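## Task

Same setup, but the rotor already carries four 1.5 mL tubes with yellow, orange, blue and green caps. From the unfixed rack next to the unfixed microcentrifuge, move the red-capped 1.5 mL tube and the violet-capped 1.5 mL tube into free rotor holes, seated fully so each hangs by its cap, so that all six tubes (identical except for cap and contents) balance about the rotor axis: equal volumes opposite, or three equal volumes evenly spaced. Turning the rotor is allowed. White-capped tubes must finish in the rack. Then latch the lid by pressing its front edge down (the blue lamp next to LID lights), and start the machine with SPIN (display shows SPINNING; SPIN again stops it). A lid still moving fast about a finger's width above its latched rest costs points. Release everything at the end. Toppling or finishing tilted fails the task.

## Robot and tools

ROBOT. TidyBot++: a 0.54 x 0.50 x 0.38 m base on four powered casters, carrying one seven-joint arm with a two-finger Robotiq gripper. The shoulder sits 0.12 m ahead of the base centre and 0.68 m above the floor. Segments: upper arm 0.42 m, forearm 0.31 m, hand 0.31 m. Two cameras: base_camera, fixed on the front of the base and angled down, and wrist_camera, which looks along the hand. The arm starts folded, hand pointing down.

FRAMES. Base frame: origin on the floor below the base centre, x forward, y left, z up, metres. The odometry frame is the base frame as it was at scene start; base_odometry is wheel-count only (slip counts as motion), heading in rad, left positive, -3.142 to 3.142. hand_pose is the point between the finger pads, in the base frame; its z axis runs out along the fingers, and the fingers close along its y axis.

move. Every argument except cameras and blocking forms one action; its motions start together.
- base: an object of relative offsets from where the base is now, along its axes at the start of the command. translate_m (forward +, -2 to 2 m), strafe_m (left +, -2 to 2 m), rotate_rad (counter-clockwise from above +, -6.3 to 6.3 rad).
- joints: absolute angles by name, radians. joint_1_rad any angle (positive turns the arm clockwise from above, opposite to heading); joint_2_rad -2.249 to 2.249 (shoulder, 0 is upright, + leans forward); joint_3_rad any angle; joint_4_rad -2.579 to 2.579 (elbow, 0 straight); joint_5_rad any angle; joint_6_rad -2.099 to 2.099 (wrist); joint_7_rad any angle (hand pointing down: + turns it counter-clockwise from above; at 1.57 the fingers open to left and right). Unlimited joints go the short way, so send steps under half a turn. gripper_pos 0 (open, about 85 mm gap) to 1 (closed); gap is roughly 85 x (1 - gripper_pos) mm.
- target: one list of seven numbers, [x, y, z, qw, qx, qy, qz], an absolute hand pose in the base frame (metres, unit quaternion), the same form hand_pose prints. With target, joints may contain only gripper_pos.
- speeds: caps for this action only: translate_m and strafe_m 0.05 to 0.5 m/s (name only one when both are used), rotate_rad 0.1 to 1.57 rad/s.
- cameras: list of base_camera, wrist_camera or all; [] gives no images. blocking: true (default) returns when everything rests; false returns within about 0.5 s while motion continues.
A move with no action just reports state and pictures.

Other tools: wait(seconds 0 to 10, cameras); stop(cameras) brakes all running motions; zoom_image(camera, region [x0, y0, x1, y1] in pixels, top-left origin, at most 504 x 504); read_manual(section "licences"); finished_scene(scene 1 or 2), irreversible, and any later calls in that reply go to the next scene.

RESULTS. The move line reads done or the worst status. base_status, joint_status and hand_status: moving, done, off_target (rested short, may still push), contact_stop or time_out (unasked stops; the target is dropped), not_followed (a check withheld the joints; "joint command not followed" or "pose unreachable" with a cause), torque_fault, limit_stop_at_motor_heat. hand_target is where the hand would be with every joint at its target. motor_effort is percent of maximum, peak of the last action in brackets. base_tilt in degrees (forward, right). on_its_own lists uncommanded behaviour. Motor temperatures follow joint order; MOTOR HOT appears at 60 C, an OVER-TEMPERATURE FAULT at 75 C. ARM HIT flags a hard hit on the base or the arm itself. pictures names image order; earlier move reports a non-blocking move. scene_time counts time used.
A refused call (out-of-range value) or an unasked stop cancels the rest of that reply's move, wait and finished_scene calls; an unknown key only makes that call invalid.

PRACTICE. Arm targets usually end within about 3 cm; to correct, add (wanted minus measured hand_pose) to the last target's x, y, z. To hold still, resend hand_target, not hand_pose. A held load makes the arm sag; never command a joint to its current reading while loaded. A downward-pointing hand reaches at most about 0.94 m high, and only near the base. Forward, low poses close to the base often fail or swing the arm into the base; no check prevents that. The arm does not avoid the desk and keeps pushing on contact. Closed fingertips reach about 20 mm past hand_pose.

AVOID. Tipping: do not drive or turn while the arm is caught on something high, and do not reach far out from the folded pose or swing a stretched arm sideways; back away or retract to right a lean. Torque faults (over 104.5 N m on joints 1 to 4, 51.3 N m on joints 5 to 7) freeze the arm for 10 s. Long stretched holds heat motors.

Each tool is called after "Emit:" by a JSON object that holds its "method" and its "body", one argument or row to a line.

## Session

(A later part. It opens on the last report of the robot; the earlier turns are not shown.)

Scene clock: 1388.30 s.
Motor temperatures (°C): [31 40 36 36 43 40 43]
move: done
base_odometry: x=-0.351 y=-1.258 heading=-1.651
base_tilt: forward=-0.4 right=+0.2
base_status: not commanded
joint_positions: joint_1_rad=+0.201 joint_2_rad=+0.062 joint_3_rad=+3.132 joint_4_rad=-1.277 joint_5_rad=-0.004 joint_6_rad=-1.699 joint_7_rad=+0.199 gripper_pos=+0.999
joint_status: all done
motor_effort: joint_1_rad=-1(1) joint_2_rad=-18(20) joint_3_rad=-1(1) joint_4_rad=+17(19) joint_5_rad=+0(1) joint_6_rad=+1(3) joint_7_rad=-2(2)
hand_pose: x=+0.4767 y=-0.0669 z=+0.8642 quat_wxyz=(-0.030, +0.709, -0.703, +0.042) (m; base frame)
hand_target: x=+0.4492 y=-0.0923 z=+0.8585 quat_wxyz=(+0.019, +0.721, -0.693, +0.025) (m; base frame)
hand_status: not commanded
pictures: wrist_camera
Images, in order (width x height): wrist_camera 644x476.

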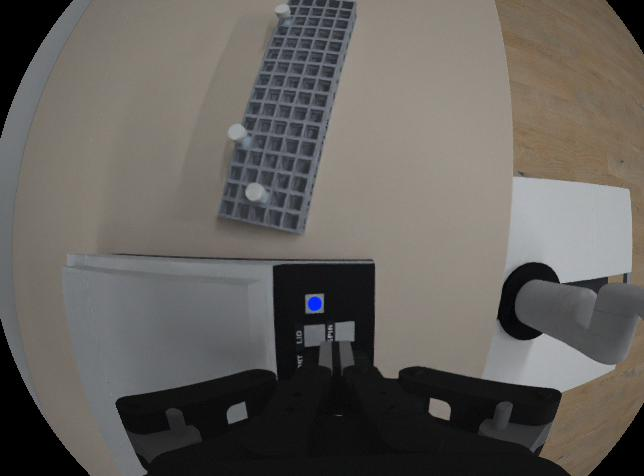

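Emit:
{"method": "move", "body": {
  "cameras": ["wrist_camera"]
}}

Emit:
{"method": "zoom_image", "body": {
  "camera": "wrist_camera",
  "region": [230, 240, 430, 400]
}}

Scene clock: 1398.87 s.
Motor temperatures (°C): [31 40 36 36 43 40 43]
base_odometry: x=-0.351 y=-1.258 heading=-1.651
base_tilt: forward=-0.4 right=+0.2
base_status: not commanded
joint_positions: joint_1_rad=+0.201 joint_2_rad=+0.062 joint_3_rad=+3.132 joint_4_rad=-1.277 joint_5_rad=-0.004 joint_6_rad=-1.700 joint_7_rad=+0.199 gripper_pos=+0.999
joint_status: all done
motor_effort: joint_1_rad=-1(1) joint_2_rad=-18(20) joint_3_rad=-1(1) joint_4_rad=+17(19) joint_5_rad=+0(1) joint_6_rad=+1(3) joint_7_rad=-1(2)
hand_pose: x=+0.4766 y=-0.0669 z=+0.8642 quat_wxyz=(-0.030, +0.709, -0.703, +0.041) (m; base frame)
hand_target: x=+0.4492 y=-0.0923 z=+0.8585 quat_wxyz=(+0.019, +0.721, -0.693, +0.025) (m; base frame)
hand_status: not commanded
pictures: wrist_camera
Images, in order (width x height): wrist_camera 644x476.

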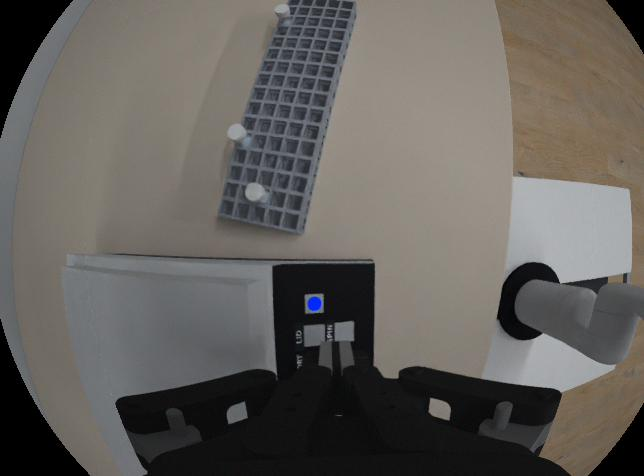

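Scaled by 2.520.

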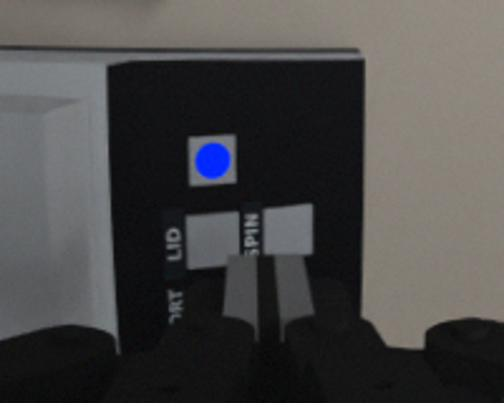

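Emit:
{"method": "move", "body": {
  "joints": {"joint_2_rad": 0.035, "joint_4_rad": -1.393, "joint_6_rad": -1.575, "gripper_pos": 1.0},
  "cameras": ["wrist_camera"]
}}

Emit:
{"method": "zoom_image", "body": {
  "camera": "wrist_camera",
  "region": [270, 270, 400, 380]
}}

Scene clock: 1418.20 s.
Motor temperatures (°C): [31 40 36 36 43 40 43]
move: done
base_odometry: x=-0.351 y=-1.258 heading=-1.651
base_tilt: forward=-0.3 right=+0.2
base_status: not commanded
joint_positions: joint_1_rad=+0.201 joint_2_rad=+0.054 joint_3_rad=+3.132 joint_4_rad=-1.379 joint_5_rad=-0.004 joint_6_rad=-1.625 joint_7_rad=+0.199 gripper_pos=+0.999
joint_status: all done
motor_effort: joint_1_rad=+0(1) joint_2_rad=-18(19) joint_3_rad=+0(1) joint_4_rad=+17(18) joint_5_rad=+0(1) joint_6_rad=+1(2) joint_7_rad=+0(2)
hand_pose: x=+0.4728 y=-0.0661 z=+0.8350 quat_wxyz=(-0.025, +0.709, -0.704, +0.034) (m; base frame)
hand_target: x=+0.4749 y=-0.0985 z=+0.8393 quat_wxyz=(-0.010, +0.722, -0.688, +0.075) (m; base frame)
hand_status: not commanded
pictures: wrist_camera
Images, in order (width x height): wrist_camera 644x476.

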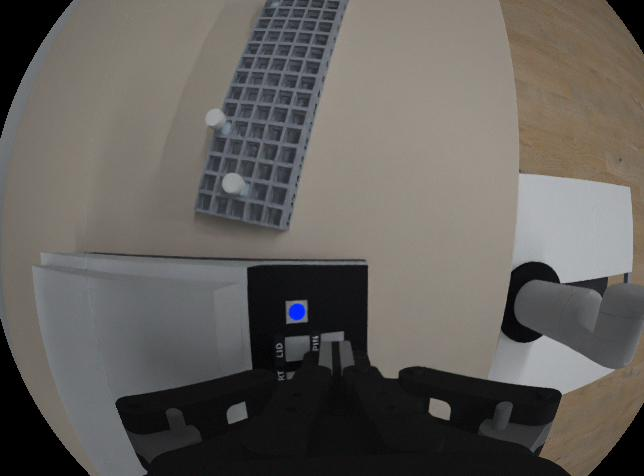

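Scaled by 3.877.

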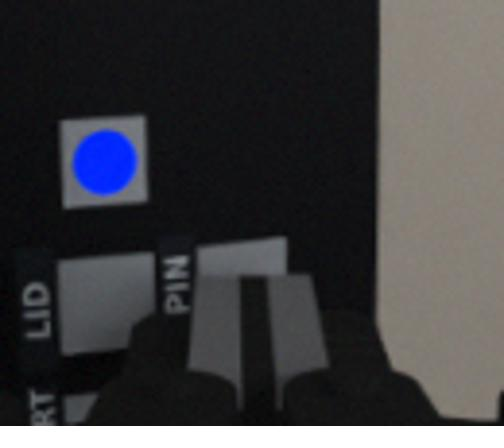

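Emit:
{"method": "move", "body": {
  "joints": {"joint_1_rad": 0.236, "joint_2_rad": 0.024, "joint_4_rad": -1.436, "joint_6_rad": -1.535, "gripper_pos": 1.0},
  "cameras": ["wrist_camera"]
}}

Emit:
{"method": "zoom_image", "body": {
  "camera": "wrist_camera",
  "region": [270, 270, 400, 380]
}}

Scene clock: 1436.77 s.
Motor temperatures (°C): [31 40 36 36 43 40 43]
move: done
base_odometry: x=-0.351 y=-1.258 heading=-1.651
base_tilt: forward=-0.4 right=+0.2
base_status: not commanded
joint_positions: joint_1_rad=+0.213 joint_2_rad=+0.043 joint_3_rad=+3.132 joint_4_rad=-1.423 joint_5_rad=-0.004 joint_6_rad=-1.595 joint_7_rad=+0.199 gripper_pos=+0.999
joint_status: all done
motor_effort: joint_1_rad=-1(1) joint_2_rad=-17(18) joint_3_rad=+0(1) joint_4_rad=+17(18) joint_5_rad=+0(1) joint_6_rad=+1(1) joint_7_rad=-1(1)
hand_pose: x=+0.4677 y=-0.0696 z=+0.8245 quat_wxyz=(-0.024, +0.705, -0.708, +0.032) (m; base frame)
hand_target: x=+0.4727 y=-0.1029 z=+0.8298 quat_wxyz=(-0.011, +0.718, -0.692, +0.078) (m; base frame)
hand_status: not commanded
pictures: wrist_camera
Images, in order (width x height): wrist_camera 644x476.

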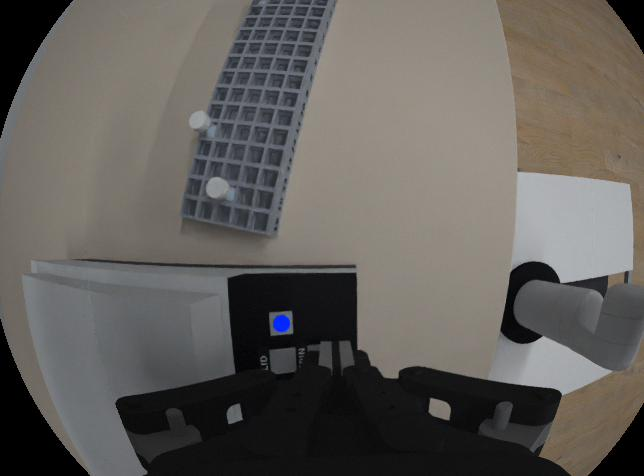

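Scaled by 3.877.

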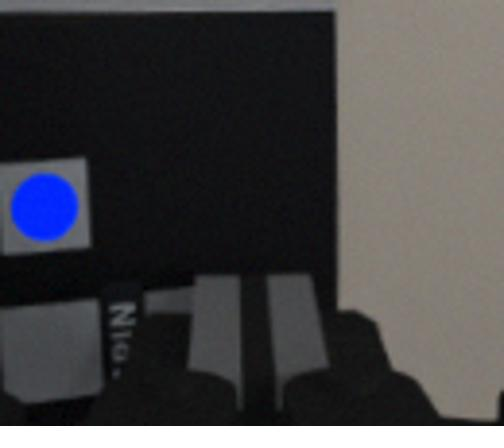

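Emit:
{"method": "move", "body": {
  "joints": {"joint_1_rad": 0.236, "joint_2_rad": 0.062, "joint_4_rad": -1.445, "joint_6_rad": -1.52, "gripper_pos": 1.0},
  "cameras": ["wrist_camera"]
}}

Emit:
{"method": "zoom_image", "body": {
  "camera": "wrist_camera",
  "region": [270, 270, 400, 380]
}}

Scene clock: 1446.00 s.
Motor temperatures (°C): [31 40 36 36 43 40 43]
move: done
base_odometry: x=-0.351 y=-1.258 heading=-1.651
base_tilt: forward=-0.4 right=+0.2
base_status: not commanded
joint_positions: joint_1_rad=+0.213 joint_2_rad=+0.053 joint_3_rad=+3.132 joint_4_rad=-1.428 joint_5_rad=-0.004 joint_6_rad=-1.584 joint_7_rad=+0.199 gripper_pos=+0.999
joint_status: all done
motor_effort: joint_1_rad=-1(1) joint_2_rad=-17(20) joint_3_rad=-1(1) joint_4_rad=+16(18) joint_5_rad=+0(1) joint_6_rad=+2(2) joint_7_rad=-1(1)
hand_pose: x=+0.4712 y=-0.0703 z=+0.8196 quat_wxyz=(-0.023, +0.705, -0.708, +0.031) (m; base frame)
hand_target: x=+0.4799 y=-0.1046 z=+0.8131 quat_wxyz=(-0.003, +0.719, -0.692, +0.065) (m; base frame)
hand_status: not commanded
pictures: wrist_camera
Images, in order (width x height): wrist_camera 644x476.

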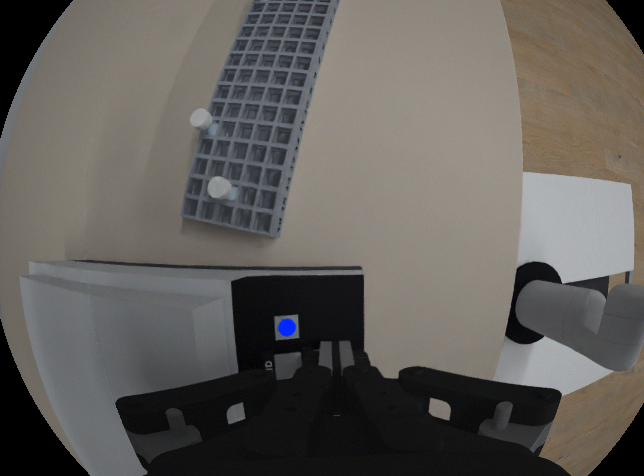

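Scaled by 3.877.

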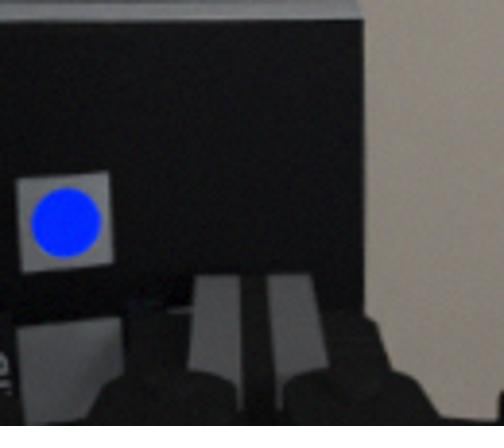

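Emit:
{"method": "move", "body": {
  "joints": {"joint_1_rad": 0.236, "joint_2_rad": 0.062, "joint_4_rad": -1.460, "joint_6_rad": -1.507, "gripper_pos": 1.0},
  "cameras": ["wrist_camera"]
}}

Emit:
{"method": "zoom_image", "body": {
  "camera": "wrist_camera",
  "region": [270, 270, 400, 380]
}}

Scene clock: 1453.00 s.
Motor temperatures (°C): [31 40 36 36 43 40 43]
move: done
base_odometry: x=-0.351 y=-1.258 heading=-1.651
base_tilt: forward=-0.4 right=+0.2
base_status: not commanded
joint_positions: joint_1_rad=+0.213 joint_2_rad=+0.050 joint_3_rad=+3.132 joint_4_rad=-1.433 joint_5_rad=-0.004 joint_6_rad=-1.577 joint_7_rad=+0.199 gripper_pos=+0.999
joint_status: all done
motor_effort: joint_1_rad=+0(1) joint_2_rad=-15(16) joint_3_rad=+0(1) joint_4_rad=+15(16) joint_5_rad=+0(1) joint_6_rad=+2(3) joint_7_rad=+0(1)
hand_pose: x=+0.4713 y=-0.0703 z=+0.8193 quat_wxyz=(-0.024, +0.705, -0.708, +0.033) (m; base frame)
hand_target: x=+0.4796 y=-0.1045 z=+0.8083 quat_wxyz=(-0.003, +0.719, -0.692, +0.064) (m; base frame)
hand_status: not commanded
pictures: wrist_camera
Images, in order (width x height): wrist_camera 644x476.

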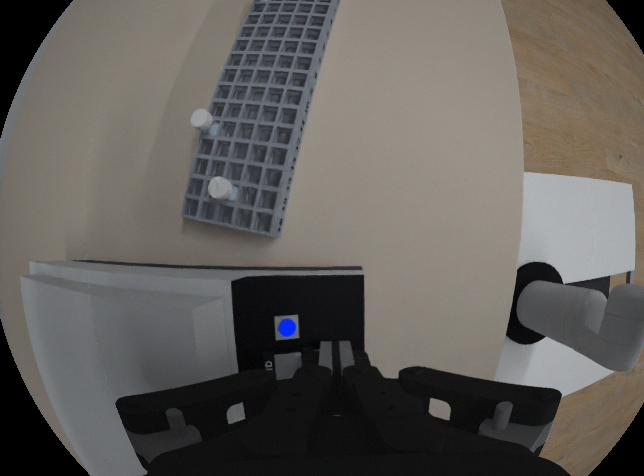

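Scaled by 3.877.

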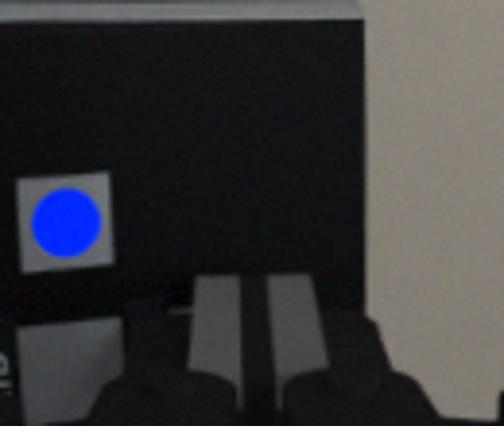

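Emit:
{"method": "move", "body": {
  "joints": {"joint_1_rad": 0.236, "joint_2_rad": 0.067, "joint_4_rad": -1.480, "joint_6_rad": -1.497, "gripper_pos": 1.0},
  "cameras": ["wrist_camera"]
}}

Emit:
{"method": "zoom_image", "body": {
  "camera": "wrist_camera",
  "region": [200, 240, 400, 400]
}}

Scene clock: 1457.20 s.
Motor temperatures (°C): [31 40 36 36 43 40 43]
move: off_target
base_odometry: x=-0.351 y=-1.258 heading=-1.651
base_tilt: forward=-0.4 right=+0.2
base_status: not commanded
joint_positions: joint_1_rad=+0.213 joint_2_rad=+0.045 joint_3_rad=+3.132 joint_4_rad=-1.440 joint_5_rad=-0.004 joint_6_rad=-1.569 joint_7_rad=+0.199 gripper_pos=+0.999
joint_status: joint_4_rad off_target (ended at -1.440, target -1.480); the others done
motor_effort: joint_1_rad=-1(1) joint_2_rad=-11(14) joint_3_rad=+0(1) joint_4_rad=+13(15) joint_5_rad=+0(1) joint_6_rad=+2(3) joint_7_rad=-1(1)
hand_pose: x=+0.4713 y=-0.0703 z=+0.8190 quat_wxyz=(-0.026, +0.705, -0.708, +0.035) (m; base frame)
hand_target: x=+0.4774 y=-0.1039 z=+0.7998 quat_wxyz=(+0.001, +0.720, -0.692, +0.057) (m; base frame)
hand_status: not commanded
pictures: wrist_camera
Images, in order (width x height): wrist_camera 644x476.

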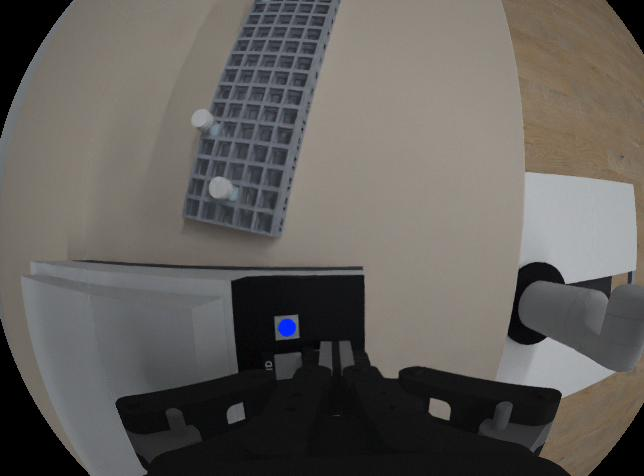

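Scaled by 2.520.

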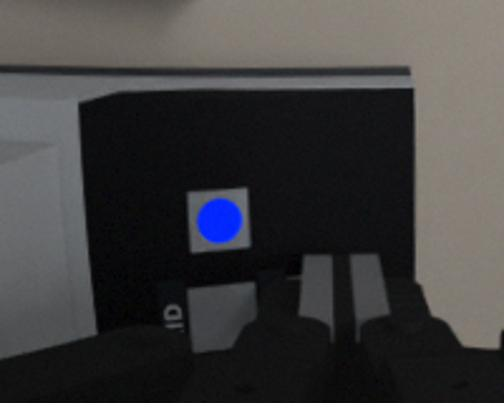

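Emit:
{"method": "move", "body": {
  "joints": {"joint_1_rad": 0.236, "joint_2_rad": 0.078, "joint_4_rad": -1.492, "joint_6_rad": -1.492, "gripper_pos": 1.0},
  "cameras": ["wrist_camera", "base_camera"]
}}

Emit:
{"method": "zoom_image", "body": {
  "camera": "wrist_camera",
  "region": [200, 240, 400, 400]
}}

Scene clock: 1460.33 s.
Motor temperatures (°C): [31 40 36 36 43 40 43]
move: off_target
base_odometry: x=-0.351 y=-1.258 heading=-1.651
base_tilt: forward=-0.4 right=+0.2
base_status: not commanded
joint_positions: joint_1_rad=+0.213 joint_2_rad=+0.044 joint_3_rad=+3.132 joint_4_rad=-1.442 joint_5_rad=-0.004 joint_6_rad=-1.567 joint_7_rad=+0.199 gripper_pos=+0.999
joint_status: joint_4_rad off_target (ended at -1.442, target -1.492); the others done
motor_effort: joint_1_rad=-1(1) joint_2_rad=-9(11) joint_3_rad=-1(1) joint_4_rad=+11(12) joint_5_rad=+0(0) joint_6_rad=+3(4) joint_7_rad=+0(1)
hand_pose: x=+0.4713 y=-0.0703 z=+0.8188 quat_wxyz=(-0.026, +0.705, -0.708, +0.036) (m; base frame)
hand_target: x=+0.4766 y=-0.1037 z=+0.7918 quat_wxyz=(+0.006, +0.721, -0.691, +0.049) (m; base frame)
hand_status: not commanded
pictures: base_camera, wrist_camera
Images, in order (width x height): base_camera 644x364, wrist_camera 644x476.

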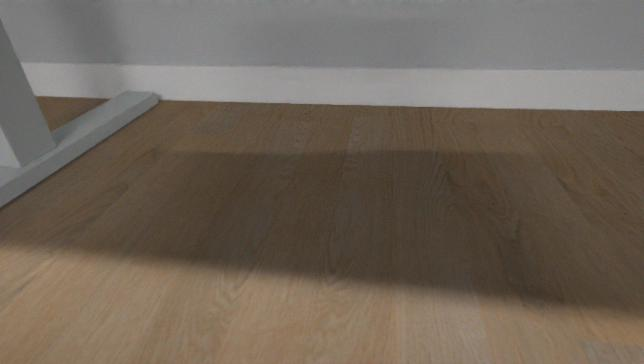

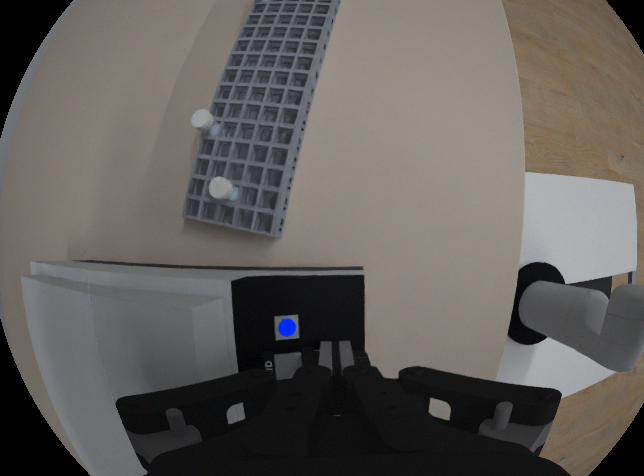

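Scaled by 2.520.

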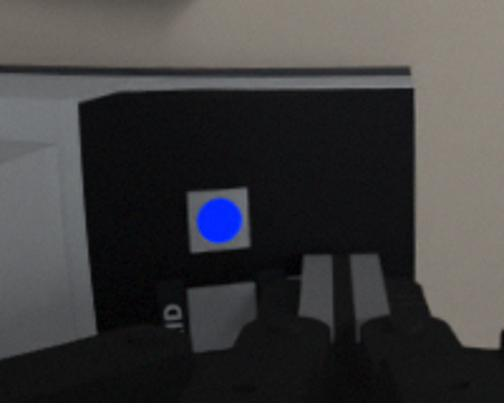

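Emit:
{"method": "move", "body": {
  "joints": {"joint_1_rad": 0.236, "joint_2_rad": 0.08, "joint_4_rad": -1.30, "joint_6_rad": -1.68, "gripper_pos": 1.0},
  "cameras": []
}}

Emit:
{"method": "move", "body": {
  "joints": {"joint_1_rad": -0.3, "joint_2_rad": 0.08, "joint_4_rad": -1.0, "joint_6_rad": -1.95, "joint_7_rad": -0.3},
  "cameras": ["wrist_camera"]
}}

Scene clock: 1465.03 s.
Motor temperatures (°C): [31 40 36 36 43 40 43]
move: done
base_odometry: x=-0.351 y=-1.258 heading=-1.651
base_tilt: forward=-0.4 right=+0.2
base_status: not commanded
joint_positions: joint_1_rad=+0.213 joint_2_rad=+0.073 joint_3_rad=+3.132 joint_4_rad=-1.311 joint_5_rad=-0.004 joint_6_rad=-1.615 joint_7_rad=+0.199 gripper_pos=+0.999
joint_status: all done
motor_effort: joint_1_rad=+0(1) joint_2_rad=-18(20) joint_3_rad=+0(1) joint_4_rad=+17(19) joint_5_rad=+0(1) joint_6_rad=+1(6) joint_7_rad=+0(2)
hand_pose: x=+0.4952 y=-0.0753 z=+0.8514 quat_wxyz=(-0.041, +0.704, -0.707, +0.058) (m; base frame)
hand_target: x=+0.4723 y=-0.1027 z=+0.8511 quat_wxyz=(+0.005, +0.717, -0.696, +0.050) (m; base frame)
hand_status: not commanded
pictures: none
No camera images: "cameras" was empty.

Scene clock: 1467.10 s.
Motor temperatures (°C): [31 40 36 36 43 40 43]
move: done
base_odometry: x=-0.351 y=-1.258 heading=-1.651
base_tilt: forward=-0.4 right=+0.2
base_status: not commanded
joint_positions: joint_1_rad=-0.278 joint_2_rad=+0.073 joint_3_rad=+3.132 joint_4_rad=-1.014 joint_5_rad=-0.004 joint_6_rad=-1.883 joint_7_rad=-0.222 gripper_pos=+0.999
joint_status: all done
motor_effort: joint_1_rad=-1(2) joint_2_rad=-17(20) joint_3_rad=-1(2) joint_4_rad=+15(18) joint_5_rad=+0(1) joint_6_rad=+2(2) joint_7_rad=-1(2)
hand_pose: x=+0.4657 y=+0.1050 z=+0.9410 quat_wxyz=(-0.075, +0.728, -0.680, +0.042) (m; base frame)
hand_target: x=+0.4536 y=+0.0868 z=+0.9405 quat_wxyz=(-0.037, +0.697, -0.715, +0.050) (m; base frame)
hand_status: not commanded
pictures: wrist_camera
Images, in order (width x height): wrist_camera 644x476.

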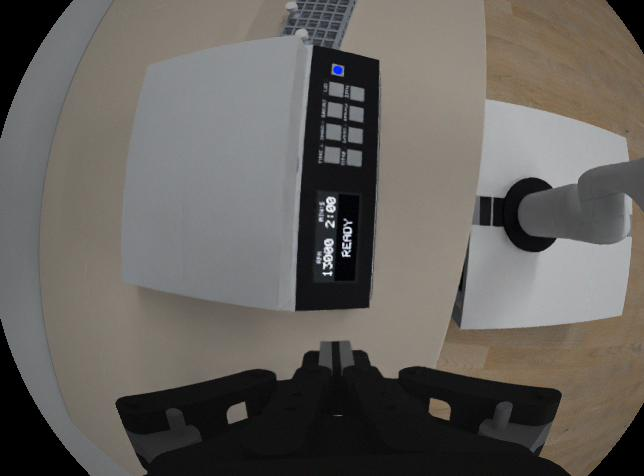

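Emit:
{"method": "zoom_image", "body": {
  "camera": "wrist_camera",
  "region": [290, 40, 400, 180]
}}

Scaled by 3.600.

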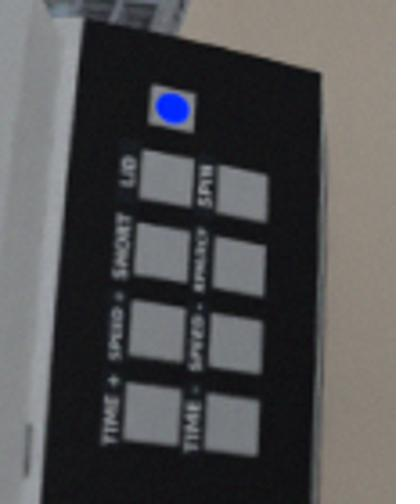

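Emit:
{"method": "move", "body": {
  "joints": {"joint_1_rad": 0.236, "joint_2_rad": 0.035, "joint_4_rad": -1.362, "joint_6_rad": -1.60, "joint_7_rad": -3.0, "gripper_pos": 1.0},
  "cameras": ["wrist_camera"]
}}

Emit:
{"method": "zoom_image", "body": {
  "camera": "wrist_camera",
  "region": [240, 270, 400, 400]
}}

Scene clock: 1489.10 s.
Motor temperatures (°C): [31 40 36 36 43 40 43]
move: done
base_odometry: x=-0.351 y=-1.258 heading=-1.651
base_tilt: forward=-0.4 right=+0.2
base_status: not commanded
joint_positions: joint_1_rad=+0.216 joint_2_rad=+0.055 joint_3_rad=+3.132 joint_4_rad=-1.346 joint_5_rad=-0.004 joint_6_rad=-1.666 joint_7_rad=-2.921 gripper_pos=+0.999
joint_status: all done
motor_effort: joint_1_rad=-1(1) joint_2_rad=-17(18) joint_3_rad=+0(2) joint_4_rad=+17(17) joint_5_rad=+0(1) joint_6_rad=+1(2) joint_7_rad=+0(2)
hand_pose: x=+0.4679 y=-0.0706 z=+0.8444 quat_wxyz=(-0.030, -0.701, -0.712, -0.022) (m; base frame)
hand_target: x=+0.4738 y=-0.1031 z=+0.8491 quat_wxyz=(-0.076, -0.739, -0.669, -0.016) (m; base frame)
hand_status: not commanded
pictures: wrist_camera
Images, in order (width x height): wrist_camera 644x476.

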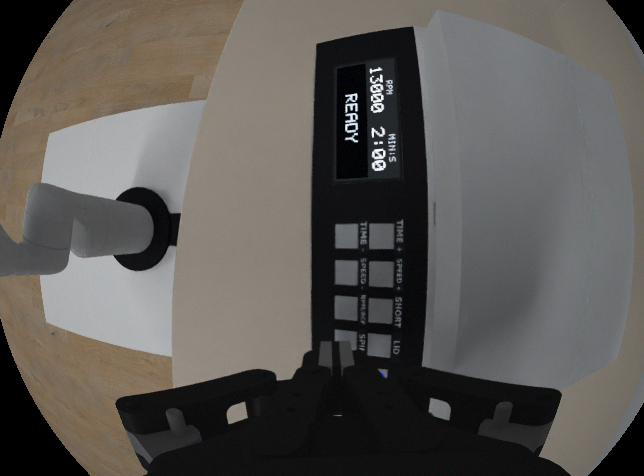

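Scaled by 3.150.

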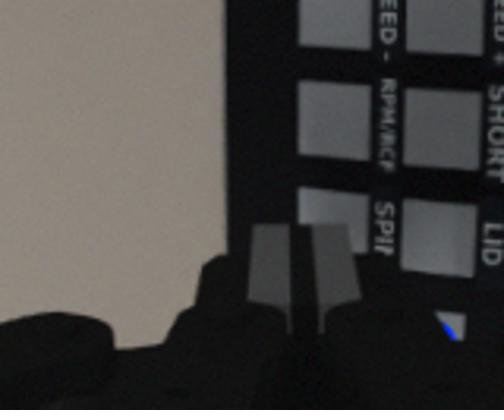

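Emit:
{"method": "move", "body": {
  "joints": {"joint_1_rad": 0.234, "joint_2_rad": 0.026, "joint_4_rad": -1.446, "joint_6_rad": -1.522, "joint_7_rad": -3.0, "gripper_pos": 1.0},
  "cameras": ["wrist_camera"]
}}

Emit:
{"method": "zoom_image", "body": {
  "camera": "wrist_camera",
  "region": [270, 270, 430, 400]
}}

Scene clock: 1503.37 s.
Motor temperatures (°C): [31 40 36 36 43 40 43]
move: done
base_odometry: x=-0.351 y=-1.258 heading=-1.651
base_tilt: forward=-0.4 right=+0.2
base_status: not commanded
joint_positions: joint_1_rad=+0.216 joint_2_rad=+0.045 joint_3_rad=+3.132 joint_4_rad=-1.433 joint_5_rad=-0.004 joint_6_rad=-1.589 joint_7_rad=-2.924 gripper_pos=+0.999
joint_status: all done
motor_effort: joint_1_rad=-1(1) joint_2_rad=-17(19) joint_3_rad=-1(1) joint_4_rad=+17(19) joint_5_rad=+0(0) joint_6_rad=+1(1) joint_7_rad=-1(2)
hand_pose: x=+0.4671 y=-0.0704 z=+0.8211 quat_wxyz=(-0.031, -0.702, -0.711, -0.022) (m; base frame)
hand_target: x=+0.4744 y=-0.1025 z=+0.8260 quat_wxyz=(-0.078, -0.737, -0.671, -0.017) (m; base frame)
hand_status: not commanded
pictures: wrist_camera
Images, in order (width x height): wrist_camera 644x476.

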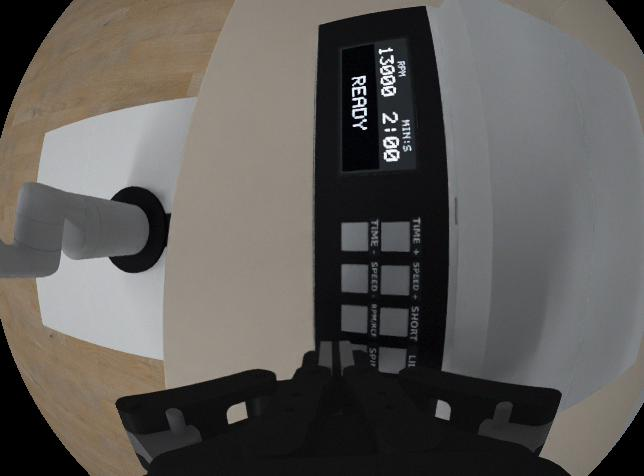

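Scaled by 3.150.

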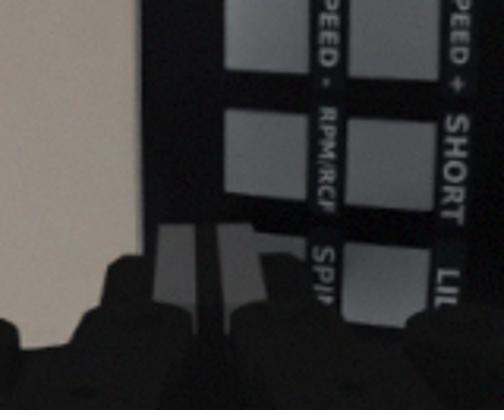

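Emit:
{"method": "move", "body": {
  "joints": {"joint_1_rad": 0.234, "joint_2_rad": 0.052, "joint_4_rad": -1.468, "joint_6_rad": -1.505, "joint_7_rad": -3.0, "gripper_pos": 1.0},
  "cameras": ["wrist_camera"]
}}

Emit:
{"method": "zoom_image", "body": {
  "camera": "wrist_camera",
  "region": [270, 270, 430, 400]
}}

Scene clock: 1509.37 s.
Motor temperatures (°C): [31 40 36 36 43 40 43]
move: done
base_odometry: x=-0.351 y=-1.258 heading=-1.651
base_tilt: forward=-0.4 right=+0.2
base_status: not commanded
joint_positions: joint_1_rad=+0.216 joint_2_rad=+0.040 joint_3_rad=+3.132 joint_4_rad=-1.452 joint_5_rad=-0.004 joint_6_rad=-1.571 joint_7_rad=-2.924 gripper_pos=+0.999
joint_status: all done
motor_effort: joint_1_rad=-1(1) joint_2_rad=-15(17) joint_3_rad=+0(1) joint_4_rad=+16(18) joint_5_rad=+0(1) joint_6_rad=+2(4) joint_7_rad=-1(2)
hand_pose: x=+0.4668 y=-0.0704 z=+0.8168 quat_wxyz=(-0.032, -0.702, -0.711, -0.023) (m; base frame)
hand_target: x=+0.4769 y=-0.1031 z=+0.8093 quat_wxyz=(-0.065, -0.737, -0.672, -0.008) (m; base frame)
hand_status: not commanded
pictures: wrist_camera
Images, in order (width x height): wrist_camera 644x476.

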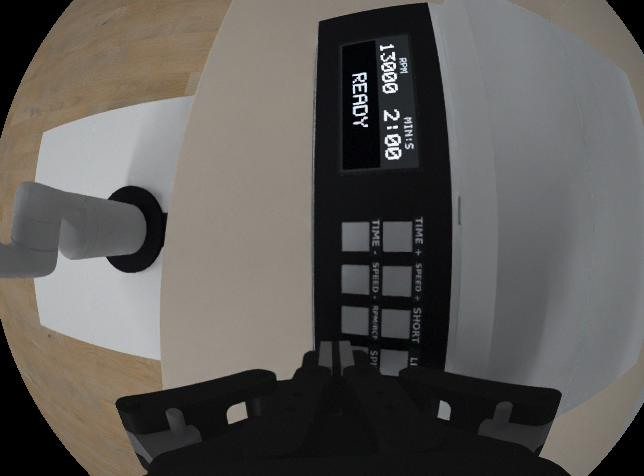

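Scaled by 3.150.

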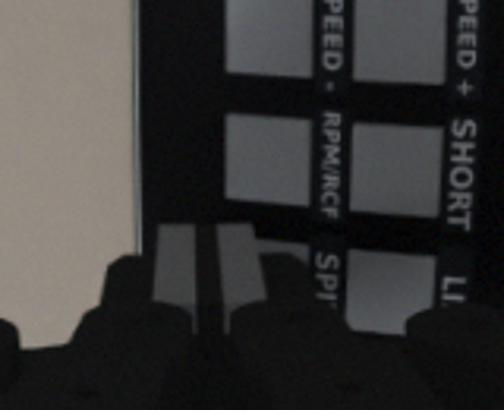

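Emit:
{"method": "move", "body": {
  "joints": {"joint_1_rad": 0.234, "joint_2_rad": 0.062, "joint_4_rad": -1.488, "joint_6_rad": -1.495, "joint_7_rad": -3.0, "gripper_pos": 1.0},
  "cameras": ["wrist_camera"]
}}

Emit:
{"method": "move", "body": {
  "joints": {"joint_1_rad": 0.234, "joint_2_rad": 0.074, "joint_4_rad": -1.504, "joint_6_rad": -1.487, "joint_7_rad": -3.0, "gripper_pos": 1.0},
  "cameras": ["wrist_camera"]
}}

Scene clock: 1513.00 s.
Motor temperatures (°C): [31 40 36 36 43 40 43]
move: done
base_odometry: x=-0.351 y=-1.258 heading=-1.651
base_tilt: forward=-0.4 right=+0.2
base_status: not commanded
joint_positions: joint_1_rad=+0.216 joint_2_rad=+0.039 joint_3_rad=+3.132 joint_4_rad=-1.454 joint_5_rad=-0.004 joint_6_rad=-1.567 joint_7_rad=-2.924 gripper_pos=+0.999
joint_status: all done
motor_effort: joint_1_rad=-1(1) joint_2_rad=-12(14) joint_3_rad=-1(2) joint_4_rad=+13(16) joint_5_rad=+0(1) joint_6_rad=+3(4) joint_7_rad=-1(1)
hand_pose: x=+0.4669 y=-0.0704 z=+0.8165 quat_wxyz=(-0.033, -0.702, -0.711, -0.024) (m; base frame)
hand_target: x=+0.4753 y=-0.1027 z=+0.7990 quat_wxyz=(-0.057, -0.737, -0.673, -0.002) (m; base frame)
hand_status: not commanded
pictures: wrist_camera
Images, in order (width x height): wrist_camera 644x476.

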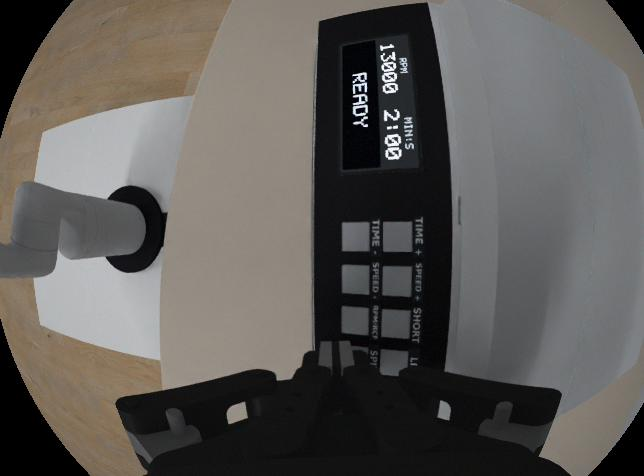

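Scene clock: 1513.53 s.
Motor temperatures (°C): [31 40 36 36 43 40 43]
move: off_target
base_odometry: x=-0.351 y=-1.258 heading=-1.651
base_tilt: forward=-0.4 right=+0.2
base_status: not commanded
joint_positions: joint_1_rad=+0.216 joint_2_rad=+0.037 joint_3_rad=+3.132 joint_4_rad=-1.457 joint_5_rad=-0.004 joint_6_rad=-1.564 joint_7_rad=-2.924 gripper_pos=+0.999
joint_status: joint_4_rad off_target (ended at -1.457, target -1.504); the others done
motor_effort: joint_1_rad=-1(1) joint_2_rad=-9(13) joint_3_rad=+0(1) joint_4_rad=+11(13) joint_5_rad=+0(1) joint_6_rad=+3(4) joint_7_rad=+0(2)
hand_pose: x=+0.4670 y=-0.0704 z=+0.8162 quat_wxyz=(-0.034, -0.702, -0.711, -0.024) (m; base frame)
hand_target: x=+0.4742 y=-0.1024 z=+0.7893 quat_wxyz=(-0.049, -0.737, -0.674, +0.003) (m; base frame)
hand_status: not commanded
pictures: wrist_camera
Images, in order (width x height): wrist_camera 644x476.

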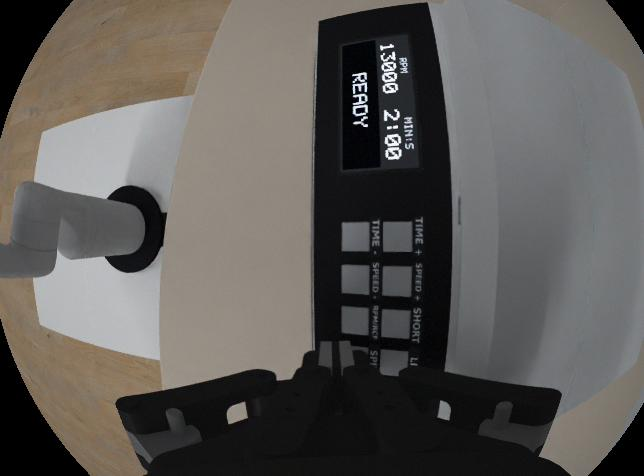

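Emit:
{"method": "move", "body": {
  "joints": {"joint_1_rad": 0.234, "joint_2_rad": 0.086, "joint_4_rad": -1.522, "joint_6_rad": -1.478, "joint_7_rad": -3.0, "gripper_pos": 1.0},
  "cameras": ["wrist_camera"]
}}

Scene clock: 1515.37 s.
Motor temperatures (°C): [31 40 36 36 43 40 43]
move: off_target
base_odometry: x=-0.351 y=-1.258 heading=-1.651
base_tilt: forward=-0.4 right=+0.2
base_status: not commanded
joint_positions: joint_1_rad=+0.216 joint_2_rad=+0.035 joint_3_rad=+3.132 joint_4_rad=-1.461 joint_5_rad=-0.004 joint_6_rad=-1.559 joint_7_rad=-2.924 gripper_pos=+0.999
joint_status: joint_2_rad off_target (ended at +0.035, target +0.086); joint_4_rad off_target (ended at -1.461, target -1.522); the others done
motor_effort: joint_1_rad=-1(1) joint_2_rad=-6(8) joint_3_rad=+0(1) joint_4_rad=+9(10) joint_5_rad=-1(1) joint_6_rad=+3(4) joint_7_rad=-1(1)
hand_pose: x=+0.4670 y=-0.0704 z=+0.8159 quat_wxyz=(-0.035, -0.702, -0.711, -0.025) (m; base frame)
hand_target: x=+0.4726 y=-0.1020 z=+0.7790 quat_wxyz=(-0.040, -0.737, -0.675, +0.009) (m; base frame)
hand_status: not commanded
pictures: wrist_camera
Images, in order (width x height): wrist_camera 644x476.

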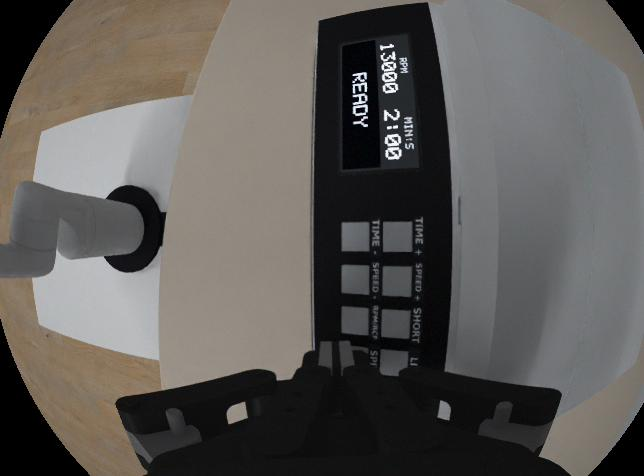

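Emit:
{"method": "zoom_image", "body": {
  "camera": "wrist_camera",
  "region": [300, 300, 430, 400]
}}

Scaled by 3.877.

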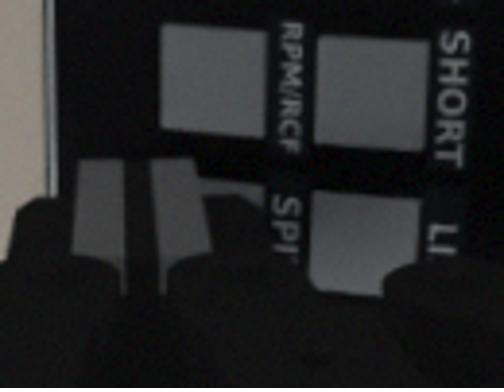

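Emit:
{"method": "move", "body": {
  "joints": {"joint_1_rad": 0.234, "joint_2_rad": 0.100, "joint_4_rad": -1.540, "joint_6_rad": -1.470, "joint_7_rad": -3.0, "gripper_pos": 1.0},
  "cameras": ["wrist_camera"]
}}

Emit:
{"method": "zoom_image", "body": {
  "camera": "wrist_camera",
  "region": [300, 300, 430, 400]
}}

Scene clock: 1538.37 s.
Motor temperatures (°C): [31 40 36 36 43 40 43]
move: off_target
base_odometry: x=-0.351 y=-1.258 heading=-1.651
base_tilt: forward=-0.4 right=+0.2
base_status: not commanded
joint_positions: joint_1_rad=+0.216 joint_2_rad=+0.032 joint_3_rad=+3.132 joint_4_rad=-1.464 joint_5_rad=-0.004 joint_6_rad=-1.555 joint_7_rad=-2.924 gripper_pos=+0.999
joint_status: joint_2_rad off_target (ended at +0.032, target +0.100); joint_4_rad off_target (ended at -1.464, target -1.540); the others done
motor_effort: joint_1_rad=-1(2) joint_2_rad=-2(5) joint_3_rad=-1(1) joint_4_rad=+6(8) joint_5_rad=-1(1) joint_6_rad=+4(5) joint_7_rad=+0(1)
hand_pose: x=+0.4670 y=-0.0704 z=+0.8157 quat_wxyz=(-0.037, -0.702, -0.710, -0.026) (m; base frame)
hand_target: x=+0.4705 y=-0.1015 z=+0.7681 quat_wxyz=(-0.030, -0.737, -0.675, +0.016) (m; base frame)
hand_status: not commanded
pictures: wrist_camera
Images, in order (width x height): wrist_camera 644x476.

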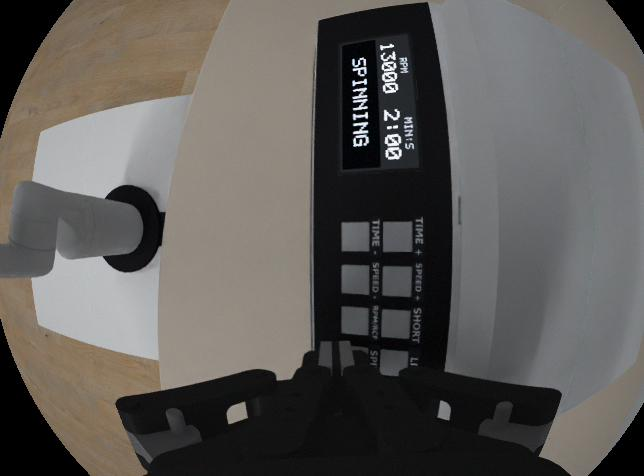

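Scaled by 3.877.

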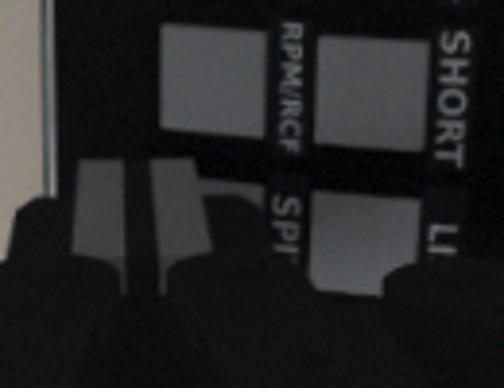

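Emit:
{"method": "move", "body": {
  "joints": {"joint_1_rad": 0.234, "joint_2_rad": 0.035, "joint_4_rad": -1.34, "joint_6_rad": -1.62, "gripper_pos": 1.0},
  "cameras": []
}}

Emit:
{"method": "move", "body": {
  "joints": {"joint_2_rad": -0.3, "joint_4_rad": -1.5, "joint_6_rad": -1.85},
  "cameras": ["wrist_camera"]
}}

Scene clock: 1541.63 s.
Motor temperatures (°C): [31 40 36 36 43 40 43]
move: done
base_odometry: x=-0.351 y=-1.258 heading=-1.651
base_tilt: forward=-0.4 right=+0.2
base_status: not commanded
joint_positions: joint_1_rad=+0.216 joint_2_rad=+0.042 joint_3_rad=+3.132 joint_4_rad=-1.351 joint_5_rad=-0.004 joint_6_rad=-1.562 joint_7_rad=-2.924 gripper_pos=+0.999
joint_status: all done
motor_effort: joint_1_rad=-1(2) joint_2_rad=-17(19) joint_3_rad=+0(1) joint_4_rad=+17(19) joint_5_rad=+0(1) joint_6_rad=+2(7) joint_7_rad=+0(2)
hand_pose: x=+0.4960 y=-0.0765 z=+0.8517 quat_wxyz=(-0.077, -0.700, -0.708, -0.052) (m; base frame)
hand_target: x=+0.4734 y=-0.1023 z=+0.8560 quat_wxyz=(-0.077, -0.739, -0.669, -0.017) (m; base frame)
hand_status: not commanded
pictures: none
No camera images: "cameras" was empty.

Scene clock: 1543.07 s.
Motor temperatures (°C): [31 40 36 36 43 40 43]
move: done
base_odometry: x=-0.351 y=-1.258 heading=-1.651
base_tilt: forward=-0.4 right=+0.2
base_status: not commanded
joint_positions: joint_1_rad=+0.216 joint_2_rad=-0.294 joint_3_rad=+3.132 joint_4_rad=-1.482 joint_5_rad=-0.004 joint_6_rad=-1.782 joint_7_rad=-2.924 gripper_pos=+0.999
joint_status: all done
motor_effort: joint_1_rad=+0(1) joint_2_rad=-4(20) joint_3_rad=+0(1) joint_4_rad=+16(18) joint_5_rad=+0(0) joint_6_rad=+1(3) joint_7_rad=+0(2)
hand_pose: x=+0.3375 y=-0.0428 z=+0.8953 quat_wxyz=(-0.072, -0.700, -0.709, -0.047) (m; base frame)
hand_target: x=+0.3067 y=-0.0618 z=+0.8882 quat_wxyz=(-0.054, -0.744, -0.666, -0.002) (m; base frame)
hand_status: not commanded
pictures: wrist_camera
Images, in order (width x height): wrist_camera 644x476.

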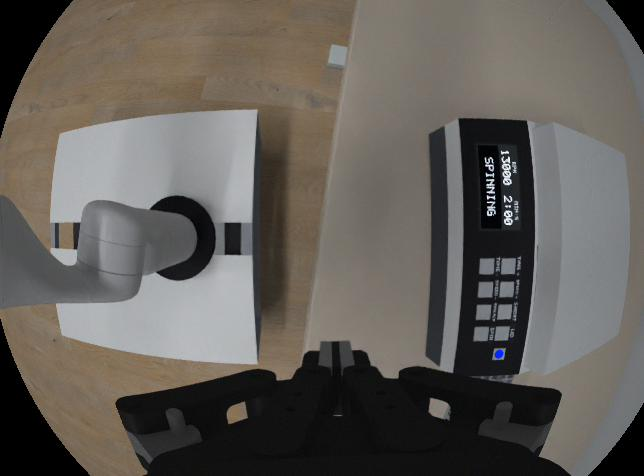

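SPINNING, locked, and the arm is clear.

Emit:
{"method": "finished_scene", "body": {
  "scene": 2
}}

The scene is finished: the task was done.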